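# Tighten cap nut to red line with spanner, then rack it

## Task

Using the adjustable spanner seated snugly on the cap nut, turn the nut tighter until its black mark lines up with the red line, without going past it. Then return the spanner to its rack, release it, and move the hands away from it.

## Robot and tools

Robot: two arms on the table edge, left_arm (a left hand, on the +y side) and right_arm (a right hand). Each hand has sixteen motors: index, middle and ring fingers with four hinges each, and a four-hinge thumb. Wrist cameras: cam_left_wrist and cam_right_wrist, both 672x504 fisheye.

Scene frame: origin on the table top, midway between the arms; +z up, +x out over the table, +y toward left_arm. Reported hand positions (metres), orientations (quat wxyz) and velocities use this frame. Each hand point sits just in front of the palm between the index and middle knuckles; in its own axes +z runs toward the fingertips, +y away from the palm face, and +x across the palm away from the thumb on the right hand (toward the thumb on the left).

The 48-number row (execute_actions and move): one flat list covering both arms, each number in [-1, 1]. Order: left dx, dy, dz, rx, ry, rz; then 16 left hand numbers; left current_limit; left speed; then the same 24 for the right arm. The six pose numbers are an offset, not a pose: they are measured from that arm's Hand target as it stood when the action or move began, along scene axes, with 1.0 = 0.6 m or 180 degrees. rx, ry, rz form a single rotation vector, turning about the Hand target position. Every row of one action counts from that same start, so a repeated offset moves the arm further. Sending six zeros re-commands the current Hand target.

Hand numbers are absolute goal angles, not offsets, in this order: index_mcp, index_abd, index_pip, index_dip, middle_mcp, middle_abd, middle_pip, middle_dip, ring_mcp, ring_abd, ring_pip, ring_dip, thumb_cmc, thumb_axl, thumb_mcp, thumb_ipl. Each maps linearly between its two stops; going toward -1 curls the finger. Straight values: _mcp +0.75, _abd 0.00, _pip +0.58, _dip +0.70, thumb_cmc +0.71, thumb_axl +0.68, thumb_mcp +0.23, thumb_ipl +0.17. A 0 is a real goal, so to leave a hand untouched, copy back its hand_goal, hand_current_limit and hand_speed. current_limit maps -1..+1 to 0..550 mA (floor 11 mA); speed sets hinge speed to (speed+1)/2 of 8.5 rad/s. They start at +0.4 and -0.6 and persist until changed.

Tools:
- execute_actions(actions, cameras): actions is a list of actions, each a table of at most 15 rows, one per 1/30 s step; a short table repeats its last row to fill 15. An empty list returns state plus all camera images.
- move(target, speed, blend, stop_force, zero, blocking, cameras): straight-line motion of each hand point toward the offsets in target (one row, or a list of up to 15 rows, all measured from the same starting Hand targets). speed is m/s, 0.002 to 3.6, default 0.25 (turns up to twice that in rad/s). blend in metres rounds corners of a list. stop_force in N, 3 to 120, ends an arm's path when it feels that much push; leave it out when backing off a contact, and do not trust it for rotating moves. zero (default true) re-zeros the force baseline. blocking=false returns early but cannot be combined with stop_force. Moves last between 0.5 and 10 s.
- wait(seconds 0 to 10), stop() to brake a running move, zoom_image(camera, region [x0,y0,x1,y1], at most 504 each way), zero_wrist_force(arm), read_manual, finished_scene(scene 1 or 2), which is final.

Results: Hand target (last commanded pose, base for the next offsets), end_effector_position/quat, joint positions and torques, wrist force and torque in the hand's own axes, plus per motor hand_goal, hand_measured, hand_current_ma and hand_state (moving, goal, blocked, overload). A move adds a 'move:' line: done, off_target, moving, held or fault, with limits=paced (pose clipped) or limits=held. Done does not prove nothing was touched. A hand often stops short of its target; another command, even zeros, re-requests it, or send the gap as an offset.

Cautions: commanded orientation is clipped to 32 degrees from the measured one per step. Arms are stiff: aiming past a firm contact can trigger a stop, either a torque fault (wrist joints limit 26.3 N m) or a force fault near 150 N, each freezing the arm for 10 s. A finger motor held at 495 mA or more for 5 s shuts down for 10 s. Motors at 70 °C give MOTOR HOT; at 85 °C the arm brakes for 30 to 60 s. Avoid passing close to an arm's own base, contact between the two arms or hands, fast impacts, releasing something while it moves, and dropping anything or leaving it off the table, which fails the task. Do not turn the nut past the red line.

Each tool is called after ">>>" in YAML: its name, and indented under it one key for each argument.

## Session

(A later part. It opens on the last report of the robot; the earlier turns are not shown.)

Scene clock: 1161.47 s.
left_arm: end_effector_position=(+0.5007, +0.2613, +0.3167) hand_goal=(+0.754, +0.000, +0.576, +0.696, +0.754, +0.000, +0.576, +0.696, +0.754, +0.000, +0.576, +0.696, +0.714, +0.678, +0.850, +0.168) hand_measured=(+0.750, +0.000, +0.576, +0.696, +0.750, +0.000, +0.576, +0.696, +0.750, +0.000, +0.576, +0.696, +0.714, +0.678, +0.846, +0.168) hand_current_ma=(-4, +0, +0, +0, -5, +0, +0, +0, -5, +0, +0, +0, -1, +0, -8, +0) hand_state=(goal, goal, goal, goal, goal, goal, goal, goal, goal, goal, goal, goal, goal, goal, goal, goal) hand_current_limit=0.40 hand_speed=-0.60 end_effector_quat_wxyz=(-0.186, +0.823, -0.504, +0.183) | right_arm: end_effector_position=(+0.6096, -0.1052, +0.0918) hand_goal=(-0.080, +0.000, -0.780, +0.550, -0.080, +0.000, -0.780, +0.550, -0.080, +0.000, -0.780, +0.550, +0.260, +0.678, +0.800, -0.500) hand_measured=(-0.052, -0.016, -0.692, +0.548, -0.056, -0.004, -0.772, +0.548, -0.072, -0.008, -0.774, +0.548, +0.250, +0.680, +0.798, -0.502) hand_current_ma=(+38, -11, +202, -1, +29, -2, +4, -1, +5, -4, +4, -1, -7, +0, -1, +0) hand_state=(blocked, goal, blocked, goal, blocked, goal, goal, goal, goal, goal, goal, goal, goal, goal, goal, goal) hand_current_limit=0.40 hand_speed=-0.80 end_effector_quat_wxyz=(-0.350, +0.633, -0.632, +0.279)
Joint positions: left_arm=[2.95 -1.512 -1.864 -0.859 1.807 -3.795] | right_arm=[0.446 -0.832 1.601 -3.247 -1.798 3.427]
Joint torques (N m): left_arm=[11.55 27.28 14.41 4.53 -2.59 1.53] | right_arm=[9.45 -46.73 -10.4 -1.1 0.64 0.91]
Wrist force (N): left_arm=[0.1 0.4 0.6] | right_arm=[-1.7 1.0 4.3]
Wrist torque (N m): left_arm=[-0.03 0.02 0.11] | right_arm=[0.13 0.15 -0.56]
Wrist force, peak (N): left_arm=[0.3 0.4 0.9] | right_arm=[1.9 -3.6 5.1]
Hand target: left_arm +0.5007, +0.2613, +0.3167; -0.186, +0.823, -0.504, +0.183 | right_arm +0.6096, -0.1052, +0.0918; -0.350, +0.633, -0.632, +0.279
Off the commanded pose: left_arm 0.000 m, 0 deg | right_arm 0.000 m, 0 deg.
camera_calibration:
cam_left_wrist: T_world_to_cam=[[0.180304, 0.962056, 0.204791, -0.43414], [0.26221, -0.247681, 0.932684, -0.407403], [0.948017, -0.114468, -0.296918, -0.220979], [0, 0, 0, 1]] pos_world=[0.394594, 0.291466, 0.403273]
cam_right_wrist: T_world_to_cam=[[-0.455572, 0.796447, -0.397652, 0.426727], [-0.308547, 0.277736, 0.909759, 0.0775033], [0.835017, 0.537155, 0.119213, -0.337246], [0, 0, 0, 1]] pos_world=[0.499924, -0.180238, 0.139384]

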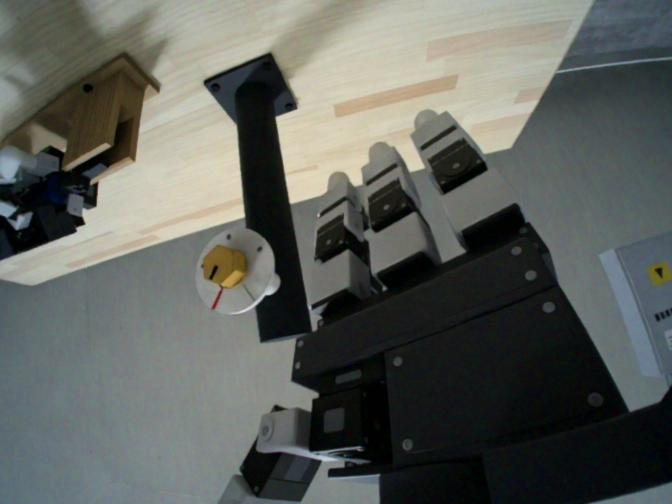

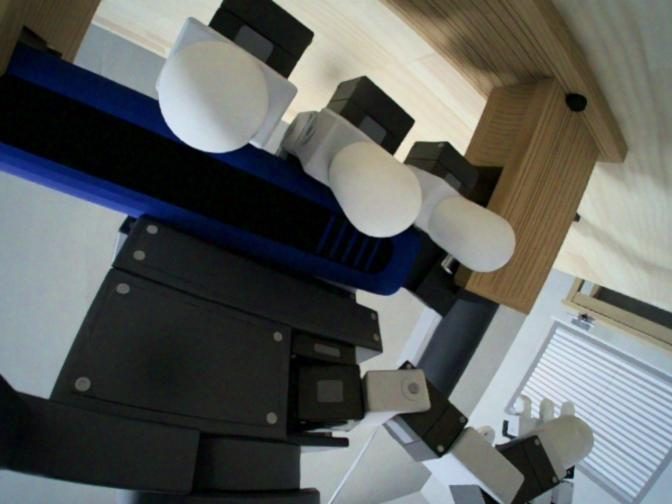

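>>> execute_actions:
  actions:
    - [[0,0,0,0,0,0,0.754,0,0.576,0.696,0.754,0,0.576,0.696,0.754,0,0.576,0.696,0.714,0.678,0.85,0.168,0.4,-0.6,0,0,0,0,0,0,0.07,0,0.21,0.55,0.07,0,0.21,0.55,0.07,0,0.21,0.55,0.26,0.678,0.8,-0.5,0.4,-0.8]]
    - [[0,0,0,0,0,0,0.754,0,0.576,0.696,0.754,0,0.576,0.696,0.754,0,0.576,0.696,0.714,0.678,0.85,0.168,0.4,-0.6,0,0,0,0,0,0,0.07,0,0.21,0.55,0.07,0,0.21,0.55,0.07,0,0.21,0.55,0.26,0.678,0.8,-0.5,0.4,-0.8]]
    - [[0,0,0,0,0,0,0.754,0,0.576,0.696,0.754,0,0.576,0.696,0.754,0,0.576,0.696,0.714,0.678,0.85,0.168,0.4,-0.6,0,0,0,0,0,0,0.07,0,0.21,0.55,0.07,0,0.21,0.55,0.07,0,0.21,0.55,0.26,0.678,0.8,-0.5,0.4,-0.8]]
  cameras: ["all"]

>>> zoom_image:
  camera: "cam_left_wrist"
  region: [0, 100, 130, 230]

Scene clock: 1163.77 s.
left_arm: end_effector_position=(+0.5007, +0.2613, +0.3167) hand_goal=(+0.754, +0.000, +0.576, +0.696, +0.754, +0.000, +0.576, +0.696, +0.754, +0.000, +0.576, +0.696, +0.714, +0.678, +0.850, +0.168) hand_measured=(+0.750, +0.000, +0.576, +0.696, +0.750, +0.000, +0.576, +0.696, +0.750, +0.000, +0.576, +0.696, +0.714, +0.678, +0.846, +0.168) hand_current_ma=(-4, +0, +0, +0, -5, +0, +0, +0, -5, +0, +0, +0, -1, +0, -8, +0) hand_state=(goal, goal, goal, goal, goal, goal, goal, goal, goal, goal, goal, goal, goal, goal, goal, goal) hand_current_limit=0.40 hand_speed=-0.60 end_effector_quat_wxyz=(-0.186, +0.823, -0.504, +0.183) | right_arm: end_effector_position=(+0.6096, -0.1052, +0.0918) hand_goal=(+0.070, +0.000, +0.210, +0.550, +0.070, +0.000, +0.210, +0.550, +0.070, +0.000, +0.210, +0.550, +0.260, +0.678, +0.800, -0.500) hand_measured=(+0.068, -0.004, +0.208, +0.548, +0.068, -0.004, +0.208, +0.548, +0.068, -0.004, +0.208, +0.548, +0.250, +0.680, +0.798, -0.502) hand_current_ma=(+0, -1, -1, -1, +0, -1, -1, -1, +0, -1, +0, -1, -7, +0, -1, +0) hand_state=(goal, goal, goal, goal, goal, goal, goal, goal, goal, goal, goal, goal, goal, goal, goal, goal) hand_current_limit=0.40 hand_speed=-0.80 end_effector_quat_wxyz=(-0.350, +0.633, -0.632, +0.279)
Joint positions: left_arm=[2.95 -1.512 -1.864 -0.859 1.807 -3.795] | right_arm=[0.446 -0.832 1.601 -3.247 -1.798 3.427]
Joint torques (N m): left_arm=[11.26 28.11 14.13 4.38 -2.48 1.43] | right_arm=[5.68 -56.17 -11.18 -1.61 0.58 2.07]
Wrist force (N): left_arm=[0.1 0.3 0.7] | right_arm=[-0.1 -2.5 0.7]
Wrist torque (N m): left_arm=[-0.04 0.03 0.12] | right_arm=[0.08 -0.01 -0.13]
Wrist force, peak (N): left_arm=[0.4 0.4 0.8] | right_arm=[-1.4 1.3 4.5]
Hand target: left_arm +0.5007, +0.2613, +0.3167; -0.186, +0.823, -0.504, +0.183 | right_arm +0.6096, -0.1052, +0.0918; -0.350, +0.633, -0.632, +0.279
Off the commanded pose: left_arm 0.000 m, 0 deg | right_arm 0.000 m, 0 deg.
camera_calibration:
cam_left_wrist: T_world_to_cam=[[0.180304, 0.962056, 0.204791, -0.43414], [0.26221, -0.247681, 0.932684, -0.407403], [0.948017, -0.114468, -0.296918, -0.220979], [0, 0, 0, 1]] pos_world=[0.394594, 0.291466, 0.403273]
cam_right_wrist: T_world_to_cam=[[-0.455596, 0.796469, -0.397579, 0.426733], [-0.308511, 0.277673, 0.909791, 0.0774695], [0.835017, 0.537154, 0.119213, -0.337246], [0, 0, 0, 1]] pos_world=[0.499925, -0.180238, 0.139384]

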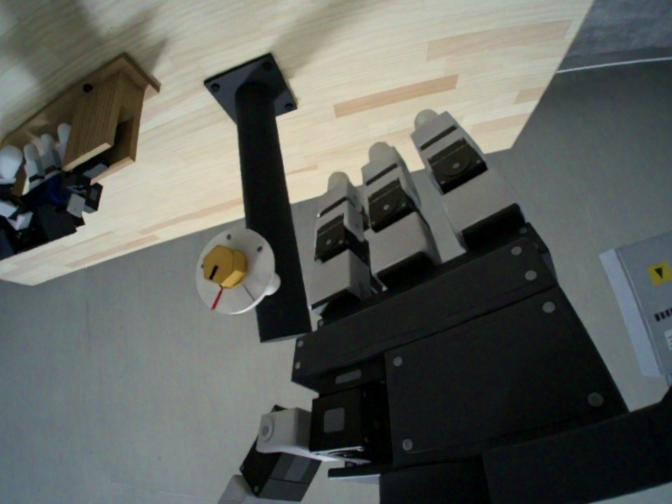

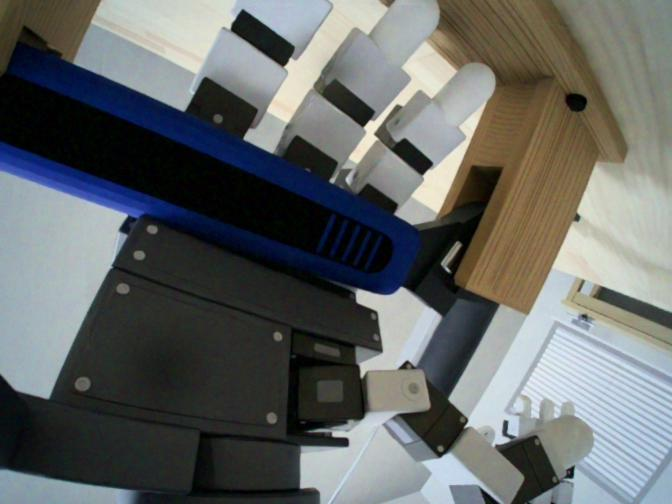

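Scaled by 3.877 from the camera's 672x504 image, which has a finer 960x720 frame.

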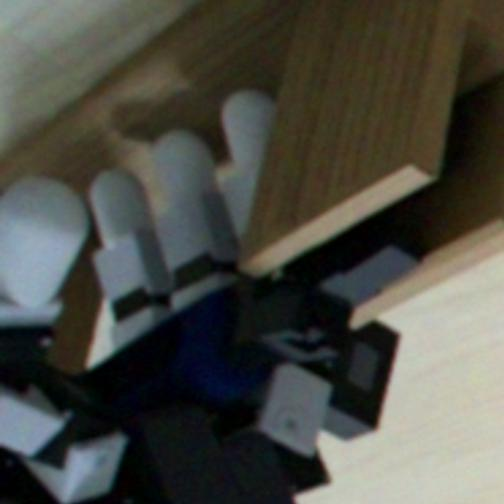

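>>> execute_actions:
  actions:
    - [[0,0,0,0,0,0,0.754,0,0.576,0.696,0.754,0,0.576,0.696,0.754,0,0.576,0.696,0.714,0.678,0.85,0.168,0.4,-0.6,0,0,0,0,0,0,0.6,0,0.3,0.55,0.6,0,0.3,0.55,0.6,0,0.3,0.55,0.26,0.678,0.8,-0.5,0.4,-0.8]]
    - [[0,0,0,0,0,0,0.754,0,0.576,0.696,0.754,0,0.576,0.696,0.754,0,0.576,0.696,0.714,0.678,0.85,0.168,0.4,-0.6,0,0,0,0,0,0,0.6,0,0.3,0.55,0.6,0,0.3,0.55,0.6,0,0.3,0.55,0.26,0.678,0.8,-0.5,0.4,-0.8]]
  cameras: ["all"]

>>> zoom_image:
  camera: "cam_left_wrist"
  region: [0, 100, 130, 230]

Scene clock: 1165.47 s.
left_arm: end_effector_position=(+0.5007, +0.2613, +0.3167) hand_goal=(+0.754, +0.000, +0.576, +0.696, +0.754, +0.000, +0.576, +0.696, +0.754, +0.000, +0.576, +0.696, +0.714, +0.678, +0.850, +0.168) hand_measured=(+0.750, +0.000, +0.576, +0.696, +0.750, +0.000, +0.576, +0.696, +0.750, +0.000, +0.576, +0.696, +0.714, +0.678, +0.846, +0.168) hand_current_ma=(-4, +0, +0, +0, -5, +0, +0, +0, -5, +0, +0, +0, -1, +0, -8, +0) hand_state=(goal, goal, goal, goal, goal, goal, goal, goal, goal, goal, goal, goal, goal, goal, goal, goal) hand_current_limit=0.40 hand_speed=-0.60 end_effector_quat_wxyz=(-0.186, +0.823, -0.504, +0.183) | right_arm: end_effector_position=(+0.6096, -0.1052, +0.0918) hand_goal=(+0.600, +0.000, +0.300, +0.550, +0.600, +0.000, +0.300, +0.550, +0.600, +0.000, +0.300, +0.550, +0.260, +0.678, +0.800, -0.500) hand_measured=(+0.584, -0.004, +0.298, +0.548, +0.584, -0.004, +0.298, +0.548, +0.586, -0.004, +0.298, +0.548, +0.250, +0.680, +0.798, -0.502) hand_current_ma=(-14, -1, -1, -1, -17, -1, -1, -1, -13, -1, -1, -1, -7, +0, -1, +0) hand_state=(goal, goal, goal, goal, goal, goal, goal, goal, goal, goal, goal, goal, goal, goal, goal, goal) hand_current_limit=0.40 hand_speed=-0.80 end_effector_quat_wxyz=(-0.350, +0.633, -0.632, +0.279)
Joint positions: left_arm=[2.95 -1.512 -1.864 -0.859 1.807 -3.795] | right_arm=[0.446 -0.832 1.601 -3.247 -1.798 3.427]
Joint torques (N m): left_arm=[10.87 29.38 15.15 4.4 -2.42 1.62] | right_arm=[2.91 -62.13 -13.13 -2 0.59 2.1]
Wrist force (N): left_arm=[0.0 0.4 0.7] | right_arm=[-0.1 -2.3 0.9]
Wrist torque (N m): left_arm=[-0.04 0.04 0.10] | right_arm=[-0.01 -0.01 -0.12]
Wrist force, peak (N): left_arm=[0.3 0.2 0.9] | right_arm=[0.0 -3.0 0.9]
Hand target: left_arm +0.5007, +0.2613, +0.3167; -0.186, +0.823, -0.504, +0.183 | right_arm +0.6096, -0.1052, +0.0918; -0.350, +0.633, -0.632, +0.279
Off the commanded pose: left_arm 0.000 m, 0 deg | right_arm 0.000 m, 0 deg.
camera_calibration:
cam_left_wrist: T_world_to_cam=[[0.180304, 0.962056, 0.204791, -0.43414], [0.26221, -0.247681, 0.932684, -0.407403], [0.948017, -0.114468, -0.296918, -0.220979], [0, 0, 0, 1]] pos_world=[0.394594, 0.291466, 0.403273]
cam_right_wrist: T_world_to_cam=[[-0.455596, 0.796469, -0.397579, 0.426733], [-0.308511, 0.277673, 0.909791, 0.0774695], [0.835017, 0.537154, 0.119213, -0.337246], [0, 0, 0, 1]] pos_world=[0.499925, -0.180238, 0.139384]

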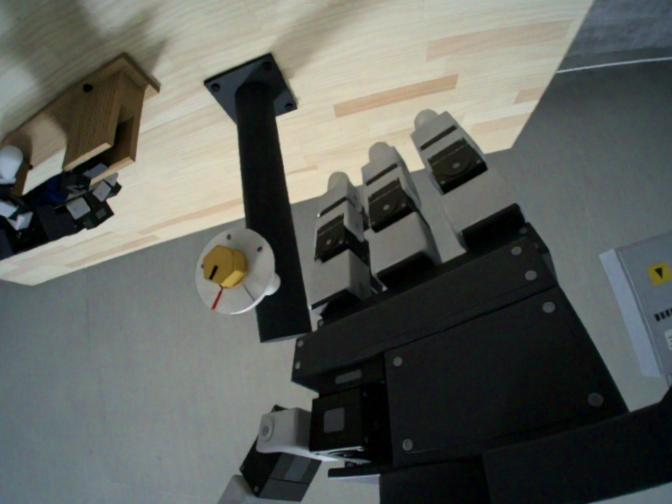

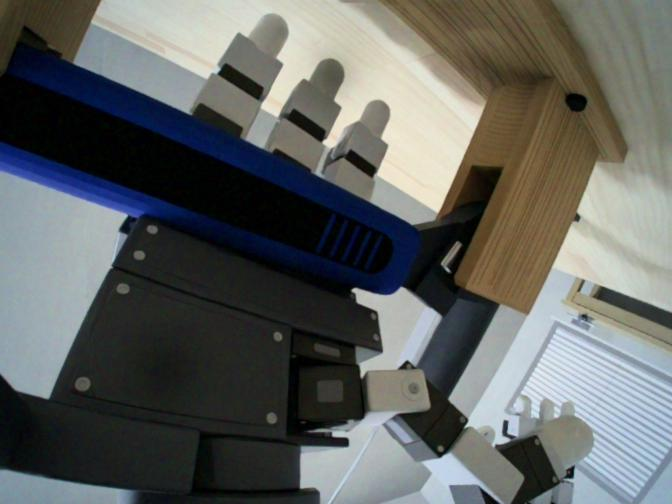

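Scaled by 3.877 from the camera's 672x504 image, which has a finer 960x720 frame.

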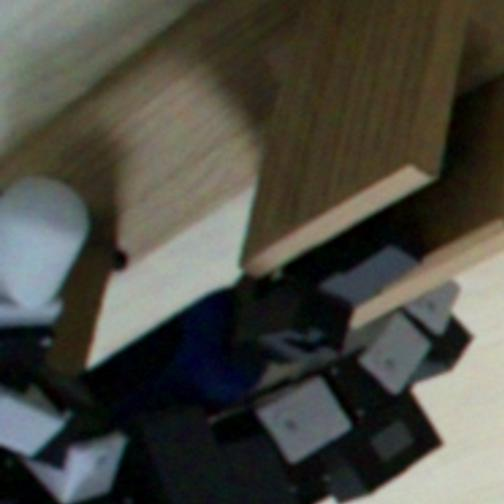

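>>> move:
  target: [0,0,0,0,0,0,0.754,0,0.576,0.696,0.754,0,0.576,0.696,0.754,0,0.576,0.696,0.714,0.678,0.85,0.168,0.4,-0.6,0,0,0.0667,0,0,0,0.6,0,0.3,0.55,0.6,0,0.3,0.55,0.6,0,0.3,0.55,0.26,0.678,0.8,-0.5,0.4,-0.8]
  speed: 0.05
  stop_force: 6
  cameras: ["all"]

>>> zoom_image:
  camera: "cam_left_wrist"
  region: [0, 100, 130, 230]

Scene clock: 1167.70 s.
left_arm: end_effector_position=(+0.5007, +0.2613, +0.3167) hand_goal=(+0.754, +0.000, +0.576, +0.696, +0.754, +0.000, +0.576, +0.696, +0.754, +0.000, +0.576, +0.696, +0.714, +0.678, +0.850, +0.168) hand_measured=(+0.750, +0.000, +0.576, +0.696, +0.750, +0.000, +0.576, +0.696, +0.750, +0.000, +0.576, +0.696, +0.714, +0.678, +0.846, +0.168) hand_current_ma=(-4, +0, +0, +0, -5, +0, +0, +0, -5, +0, +0, +0, -1, +0, -8, +0) hand_state=(goal, goal, goal, goal, goal, goal, goal, goal, goal, goal, goal, goal, goal, goal, goal, goal) hand_current_limit=0.40 hand_speed=-0.60 end_effector_quat_wxyz=(-0.186, +0.823, -0.504, +0.183) | right_arm: end_effector_position=(+0.6096, -0.1052, +0.1318) hand_goal=(+0.600, +0.000, +0.300, +0.550, +0.600, +0.000, +0.300, +0.550, +0.600, +0.000, +0.300, +0.550, +0.260, +0.678, +0.800, -0.500) hand_measured=(+0.584, -0.004, +0.298, +0.548, +0.584, -0.004, +0.298, +0.548, +0.586, -0.004, +0.298, +0.548, +0.250, +0.680, +0.798, -0.502) hand_current_ma=(-14, -1, -1, -1, -16, -1, -1, -1, -13, -1, -1, -1, -7, +0, -1, +0) hand_state=(goal, goal, goal, goal, goal, goal, goal, goal, goal, goal, goal, goal, goal, goal, goal, goal) hand_current_limit=0.40 hand_speed=-0.80 end_effector_quat_wxyz=(-0.350, +0.633, -0.632, +0.279)
Joint positions: left_arm=[2.95 -1.512 -1.864 -0.859 1.807 -3.795] | right_arm=[0.446 -0.895 1.587 -3.17 -1.798 3.427]
Joint torques (N m): left_arm=[10.79 29.13 15.22 4.41 -2.42 1.5] | right_arm=[1.8 -61.35 -28.71 -0.52 0.67 1.02]
Wrist force (N): left_arm=[0.0 0.2 0.8] | right_arm=[-0.7 -1.4 1.4]
Wrist torque (N m): left_arm=[-0.08 0.04 0.10] | right_arm=[-0.01 0.00 -0.11]
Wrist force, peak (N): left_arm=[0.4 0.5 0.8] | right_arm=[-0.1 -2.7 0.7]
Hand target: left_arm +0.5007, +0.2613, +0.3167; -0.186, +0.823, -0.504, +0.183 | right_arm +0.6096, -0.1052, +0.1318; -0.350, +0.633, -0.632, +0.279
Off the commanded pose: left_arm 0.000 m, 0 deg | right_arm 0.000 m, 0 deg.
move: done
camera_calibration:
cam_left_wrist: T_world_to_cam=[[0.180304, 0.962056, 0.204791, -0.43414], [0.26221, -0.247681, 0.932684, -0.407403], [0.948017, -0.114468, -0.296918, -0.220979], [0, 0, 0, 1]] pos_world=[0.394594, 0.291466, 0.403273]
cam_right_wrist: T_world_to_cam=[[-0.455596, 0.796469, -0.397579, 0.442676], [-0.308511, 0.277673, 0.909791, 0.0409869], [0.835017, 0.537154, 0.119213, -0.342027], [0, 0, 0, 1]] pos_world=[0.499925, -0.180238, 0.179484]

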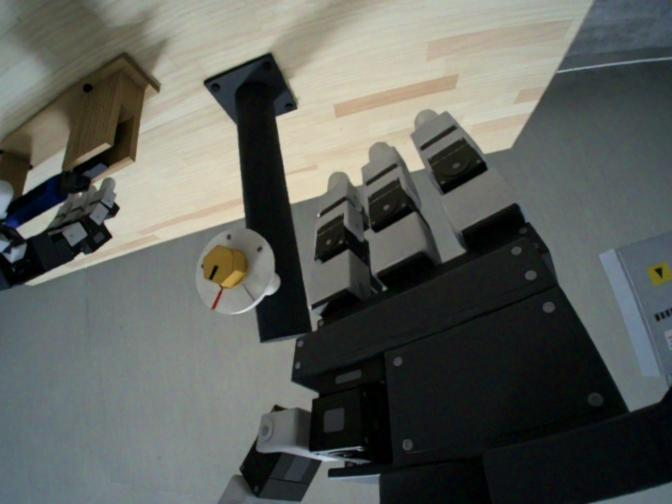

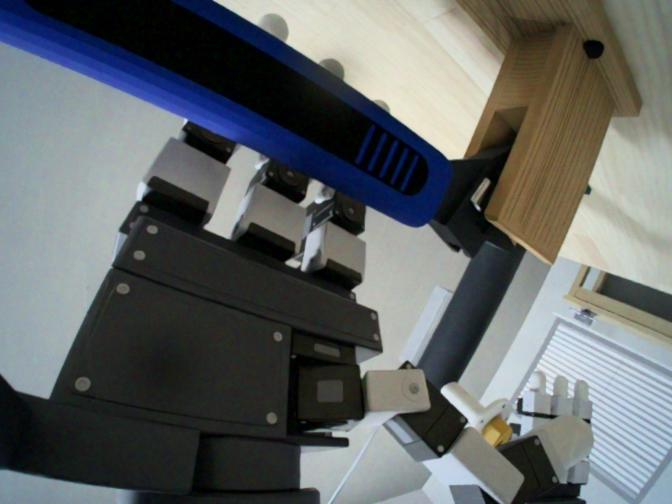

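Scaled by 3.877 from the camera's 672x504 image, which has a finer 960x720 frame.

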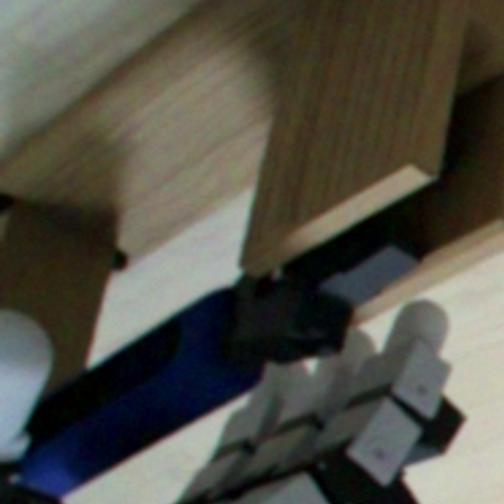

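>>> move:
  target: [0,0,0,0,0,0,0.754,0,0.576,0.696,0.754,0,0.576,0.696,0.754,0,0.576,0.696,0.714,0.678,0.85,0.168,0.4,-0.6,0,0,0.2333,0,0,0,0.6,0,0.3,0.55,0.6,0,0.3,0.55,0.6,0,0.3,0.55,0.26,0.678,0.8,-0.5,0.4,-0.8]
  speed: 0.12
  cameras: ["all"]

>>> zoom_image:
  camera: "cam_left_wrist"
  region: [0, 40, 160, 260]

>>> zoom_image:
  camera: "cam_right_wrist"
  region: [300, 0, 640, 300]

Scene clock: 1169.73 s.
left_arm: end_effector_position=(+0.5007, +0.2613, +0.3167) hand_goal=(+0.754, +0.000, +0.576, +0.696, +0.754, +0.000, +0.576, +0.696, +0.754, +0.000, +0.576, +0.696, +0.714, +0.678, +0.850, +0.168) hand_measured=(+0.750, +0.000, +0.576, +0.696, +0.750, +0.000, +0.576, +0.696, +0.750, +0.000, +0.576, +0.696, +0.714, +0.678, +0.846, +0.168) hand_current_ma=(-4, +0, +0, +0, -5, +0, +0, +0, -5, +0, +0, +0, -1, +0, -8, +0) hand_state=(goal, goal, goal, goal, goal, goal, goal, goal, goal, goal, goal, goal, goal, goal, goal, goal) hand_current_limit=0.40 hand_speed=-0.60 end_effector_quat_wxyz=(-0.186, +0.823, -0.504, +0.183) | right_arm: end_effector_position=(+0.6096, -0.1052, +0.2717) hand_goal=(+0.600, +0.000, +0.300, +0.550, +0.600, +0.000, +0.300, +0.550, +0.600, +0.000, +0.300, +0.550, +0.260, +0.678, +0.800, -0.500) hand_measured=(+0.586, -0.004, +0.298, +0.548, +0.584, -0.004, +0.298, +0.548, +0.586, -0.004, +0.298, +0.548, +0.250, +0.680, +0.798, -0.502) hand_current_ma=(-14, -1, -1, -1, -16, -1, -1, -1, -13, -1, -1, -1, -7, +0, -1, +0) hand_state=(goal, goal, goal, goal, goal, goal, goal, goal, goal, goal, goal, goal, goal, goal, goal, goal) hand_current_limit=0.40 hand_speed=-0.80 end_effector_quat_wxyz=(-0.350, +0.633, -0.632, +0.279)
Joint positions: left_arm=[2.95 -1.512 -1.864 -0.859 1.807 -3.795] | right_arm=[0.446 -1.065 1.459 -2.872 -1.798 3.427]
Joint torques (N m): left_arm=[11.55 29.62 15.1 4.28 -2.4 1.39] | right_arm=[7.3 -58.37 -32.18 -0.35 -0.83 0.9]
Wrist force (N): left_arm=[0.4 0.4 0.5] | right_arm=[-0.6 -1.8 1.6]
Wrist torque (N m): left_arm=[-0.03 -0.01 0.13] | right_arm=[-0.12 -0.01 -0.09]
Wrist force, peak (N): left_arm=[0.3 0.3 0.8] | right_arm=[-0.8 -1.8 1.6]
Hand target: left_arm +0.5007, +0.2613, +0.3167; -0.186, +0.823, -0.504, +0.183 | right_arm +0.6096, -0.1052, +0.2718; -0.350, +0.633, -0.632, +0.279
Off the commanded pose: left_arm 0.000 m, 0 deg | right_arm 0.000 m, 0 deg.
move: done
camera_calibration:
cam_left_wrist: T_world_to_cam=[[0.180304, 0.962056, 0.204791, -0.43414], [0.26221, -0.247681, 0.932684, -0.407403], [0.948017, -0.114468, -0.296918, -0.220979], [0, 0, 0, 1]] pos_world=[0.394594, 0.291466, 0.403273]
cam_right_wrist: T_world_to_cam=[[-0.455558, 0.796434, -0.397693, 0.498309], [-0.308567, 0.277772, 0.909741, -0.086231], [0.835017, 0.537155, 0.119212, -0.358704], [0, 0, 0, 1]] pos_world=[0.499924, -0.180238, 0.319384]

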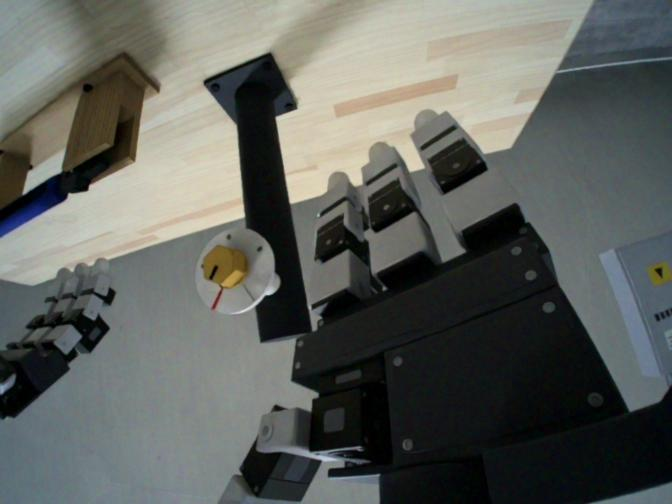

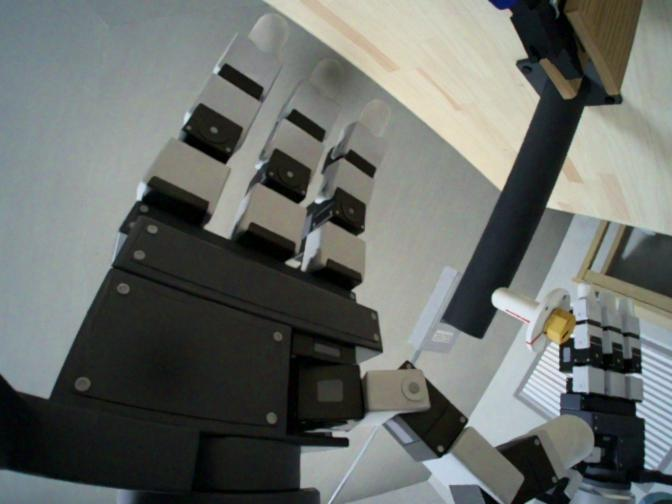

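Scaled by 2.291 from the camera's 672x504 image, which has a finer 960x720 frame.

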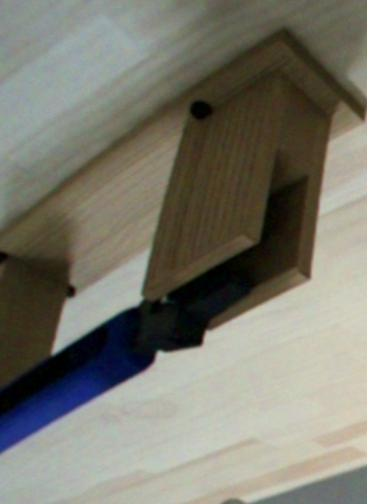

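Scaled by 1.482 from the camera's 672x504 image, which has a finer 960x720 frame.

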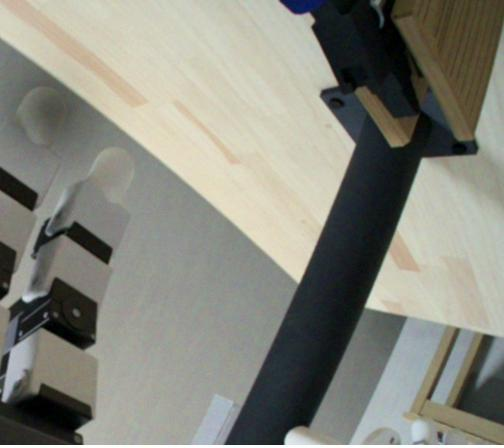

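>>> move:
  target: [0,0,0,0,0,0,0.754,0,0.576,0.696,0.754,0,0.576,0.696,0.754,0,0.576,0.696,0.714,0.678,0.85,0.168,0.4,-0.6,-0.1833,-0.2833,0.03,0,0,0,0.6,0,0.3,0.55,0.6,0,0.3,0.55,0.6,0,0.3,0.55,0.26,0.678,0.8,-0.5,0.4,-0.8]
  speed: 0.2
  cameras: ["all"]

>>> zoom_image:
  camera: "cam_right_wrist"
  region: [250, 0, 600, 230]

Scene clock: 1171.93 s.
left_arm: end_effector_position=(+0.5007, +0.2613, +0.3167) hand_goal=(+0.754, +0.000, +0.576, +0.696, +0.754, +0.000, +0.576, +0.696, +0.754, +0.000, +0.576, +0.696, +0.714, +0.678, +0.850, +0.168) hand_measured=(+0.750, +0.000, +0.576, +0.696, +0.750, +0.000, +0.576, +0.696, +0.750, +0.000, +0.576, +0.696, +0.714, +0.678, +0.846, +0.168) hand_current_ma=(-4, +0, +0, +0, -5, +0, +0, +0, -5, +0, +0, +0, -1, +0, -8, +0) hand_state=(goal, goal, goal, goal, goal, goal, goal, goal, goal, goal, goal, goal, goal, goal, goal, goal) hand_current_limit=0.40 hand_speed=-0.60 end_effector_quat_wxyz=(-0.186, +0.823, -0.504, +0.183) | right_arm: end_effector_position=(+0.4997, -0.2751, +0.2898) hand_goal=(+0.600, +0.000, +0.300, +0.550, +0.600, +0.000, +0.300, +0.550, +0.600, +0.000, +0.300, +0.550, +0.260, +0.678, +0.800, -0.500) hand_measured=(+0.586, -0.004, +0.298, +0.548, +0.584, -0.004, +0.298, +0.548, +0.586, -0.004, +0.298, +0.548, +0.250, +0.680, +0.798, -0.502) hand_current_ma=(-13, -1, -1, -1, -15, -1, -1, -1, -12, -1, -1, -1, -7, +0, -1, +0) hand_state=(goal, goal, goal, goal, goal, goal, goal, goal, goal, goal, goal, goal, goal, goal, goal, goal) hand_current_limit=0.40 hand_speed=-0.80 end_effector_quat_wxyz=(-0.350, +0.633, -0.632, +0.279)
Joint positions: left_arm=[2.95 -1.512 -1.864 -0.859 1.807 -3.795] | right_arm=[0.195 -1.483 1.974 -2.99 -1.599 3.274]
Joint torques (N m): left_arm=[11.68 30.05 15.12 4.43 -2.32 1.53] | right_arm=[-13.76 -38.23 -11.49 -1.72 1.63 -2.54]
Wrist force (N): left_arm=[0.4 0.3 0.6] | right_arm=[-0.5 -1.8 1.8]
Wrist torque (N m): left_arm=[-0.04 -0.01 0.14] | right_arm=[-0.10 -0.04 -0.08]
Wrist force, peak (N): left_arm=[0.3 0.5 0.7] | right_arm=[-1.9 -1.4 1.9]
Hand target: left_arm +0.5007, +0.2613, +0.3167; -0.186, +0.823, -0.504, +0.183 | right_arm +0.4996, -0.2752, +0.2898; -0.350, +0.633, -0.632, +0.279
Off the commanded pose: left_arm 0.000 m, 0 deg | right_arm 0.000 m, 0 deg.
move: done
camera_calibration:
cam_left_wrist: T_world_to_cam=[[0.180304, 0.962056, 0.204791, -0.43414], [0.26221, -0.247681, 0.932684, -0.407403], [0.948017, -0.114468, -0.296918, -0.220979], [0, 0, 0, 1]] pos_world=[0.394594, 0.291466, 0.403273]
cam_right_wrist: T_world_to_cam=[[-0.455468, 0.796508, -0.397648, 0.590645], [-0.308605, 0.277712, 0.909747, -0.0893636], [0.835052, 0.537077, 0.119317, -0.177812], [0, 0, 0, 1]] pos_world=[0.389924, -0.350138, 0.337383]

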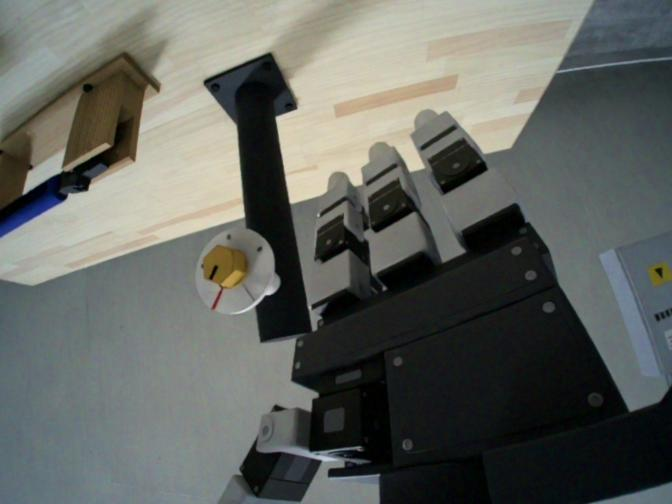

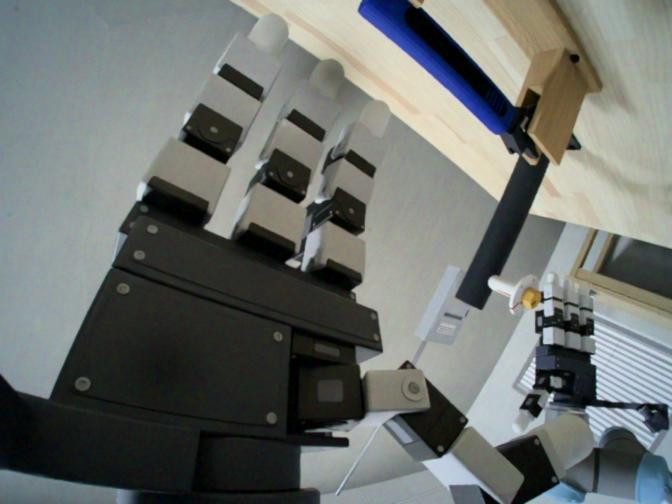

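Scaled by 1.440 from the camera's 672x504 image, which has a finer 960x720 frame.

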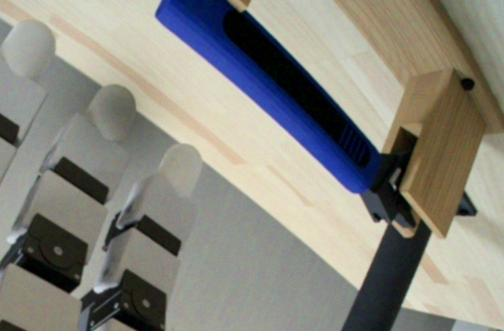

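>>> zoom_image:
  camera: "cam_right_wrist"
  region: [350, 0, 450, 75]

>>> zoom_image:
  camera: "cam_right_wrist"
  region: [480, 40, 610, 170]

Scaled by 5.040 from the camera's 672x504 image, which has a finer 960x720 frame.

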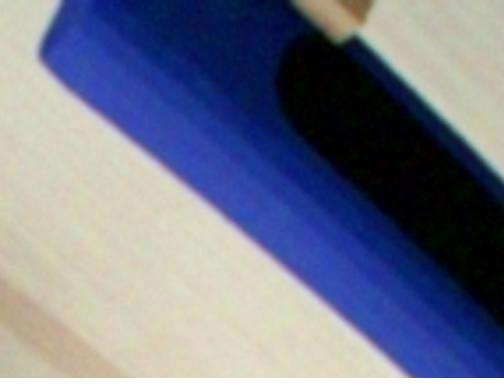

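Scaled by 3.877 from the camera's 672x504 image, which has a finer 960x720 frame.

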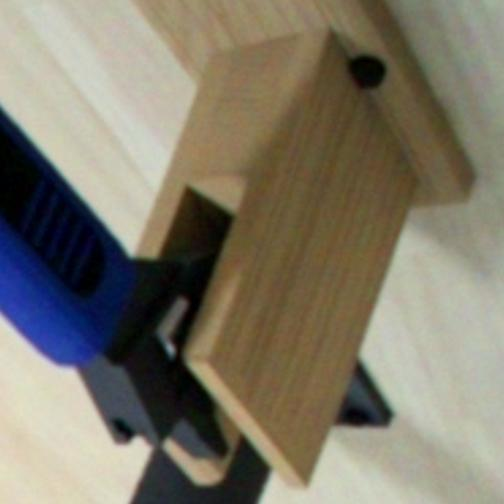

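>>> zoom_image:
  camera: "cam_left_wrist"
  region: [190, 222, 282, 320]

>>> zoom_image:
  camera: "cam_left_wrist"
  region: [196, 262, 232, 312]

Scaled by 5.143 from the camera's 672x504 image, which has a finer 960x720 frame.

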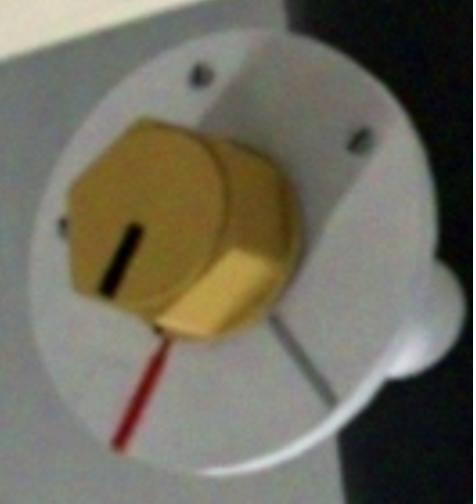

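Scaled by 10.080 from the camera's 672x504 image, which has a finer 960x720 frame.

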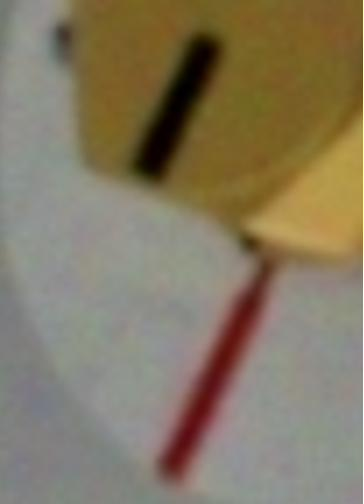

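>>> move:
  target: [-0.15,0.2,0.1,0,0,0,0.754,0,0.576,0.696,0.754,0,0.576,0.696,0.754,0,0.576,0.696,0.714,0.678,0.85,0.168,0.4,-0.6,-0.12,-0.03,0.08,0,0,0,0.6,0,0.3,0.55,0.6,0,0.3,0.55,0.6,0,0.3,0.55,0.26,0.678,0.8,-0.5,0.4,-0.8]
  speed: 0.2
  cameras: ["all"]

Scene clock: 1174.93 s.
left_arm: end_effector_position=(+0.4108, +0.3812, +0.3766) hand_goal=(+0.754, +0.000, +0.576, +0.696, +0.754, +0.000, +0.576, +0.696, +0.754, +0.000, +0.576, +0.696, +0.714, +0.678, +0.850, +0.168) hand_measured=(+0.750, +0.000, +0.576, +0.696, +0.750, +0.000, +0.576, +0.696, +0.750, +0.000, +0.576, +0.696, +0.714, +0.678, +0.846, +0.168) hand_current_ma=(-4, +0, +0, +0, -5, +0, +0, +0, -5, +0, +0, +0, -1, +0, -8, +0) hand_state=(goal, goal, goal, goal, goal, goal, goal, goal, goal, goal, goal, goal, goal, goal, goal, goal) hand_current_limit=0.40 hand_speed=-0.60 end_effector_quat_wxyz=(-0.186, +0.823, -0.504, +0.183) | right_arm: end_effector_position=(+0.4276, -0.2932, +0.3378) hand_goal=(+0.600, +0.000, +0.300, +0.550, +0.600, +0.000, +0.300, +0.550, +0.600, +0.000, +0.300, +0.550, +0.260, +0.678, +0.800, -0.500) hand_measured=(+0.586, -0.004, +0.298, +0.548, +0.584, -0.004, +0.298, +0.548, +0.586, -0.004, +0.298, +0.548, +0.250, +0.680, +0.798, -0.502) hand_current_ma=(-13, -1, -1, -1, -15, -1, -1, -1, -12, -1, -1, -1, -7, +0, -1, +0) hand_state=(goal, goal, goal, goal, goal, goal, goal, goal, goal, goal, goal, goal, goal, goal, goal, goal) hand_current_limit=0.40 hand_speed=-0.80 end_effector_quat_wxyz=(-0.350, +0.633, -0.632, +0.279)
Joint positions: left_arm=[3.248 -1.145 -1.991 -1.055 1.664 -3.53] | right_arm=[0.175 -1.717 2.066 -2.848 -1.583 3.262]
Joint torques (N m): left_arm=[12.1 15.89 14.53 1.51 -2.57 2.05] | right_arm=[-13.28 -29.73 -13.31 -0.5 1.42 -2.49]
Wrist force (N): left_arm=[0.2 0.5 0.4] | right_arm=[-0.5 -1.7 1.5]
Wrist torque (N m): left_arm=[0.00 0.03 0.08] | right_arm=[-0.09 -0.02 -0.10]
Wrist force, peak (N): left_arm=[1.0 0.3 1.1] | right_arm=[-0.7 -1.5 2.5]
Hand target: left_arm +0.4107, +0.3813, +0.3767; -0.186, +0.823, -0.504, +0.183 | right_arm +0.4276, -0.2932, +0.3378; -0.350, +0.633, -0.632, +0.279
Off the commanded pose: left_arm 0.000 m, 0 deg | right_arm 0.000 m, 0 deg.
move: done
camera_calibration:
cam_left_wrist: T_world_to_cam=[[0.180218, 0.962061, 0.204839, -0.54555], [0.26223, -0.247704, 0.932672, -0.410059], [0.948028, -0.114369, -0.296922, -0.10416], [0, 0, 0, 1]] pos_world=[0.304594, 0.411366, 0.463273]
cam_right_wrist: T_world_to_cam=[[-0.455596, 0.796469, -0.397579, 0.591356], [-0.308511, 0.277673, 0.909791, -0.150285], [0.835017, 0.537154, 0.119213, -0.113615], [0, 0, 0, 1]] pos_world=[0.317925, -0.368238, 0.385384]

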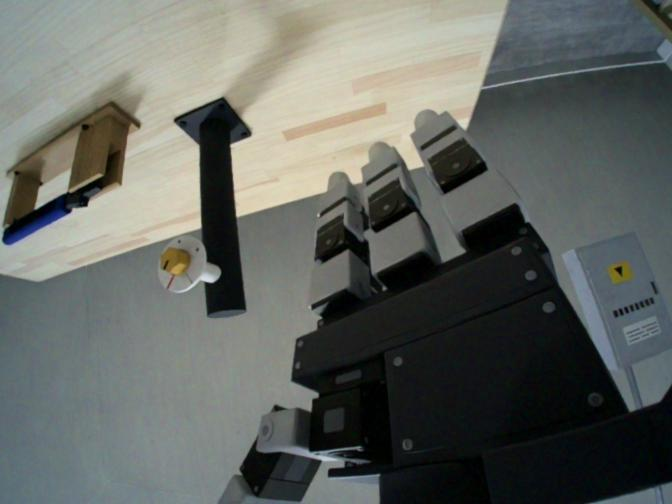

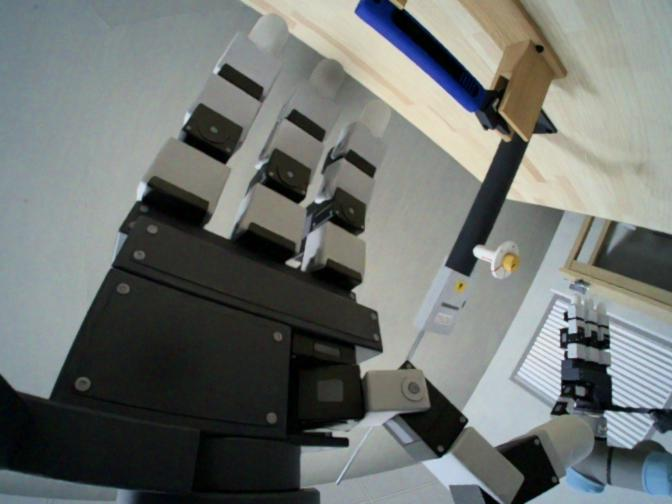

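>>> zoom_image:
  camera: "cam_left_wrist"
  region: [0, 95, 150, 250]

Scaled by 3.252 from the camera's 672x504 image, which has a finer 960x720 frame.

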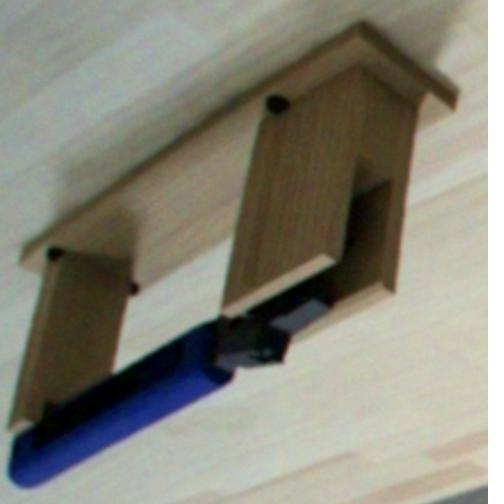

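>>> finished_scene:
  scene: 1

The scene is finished: the task was done.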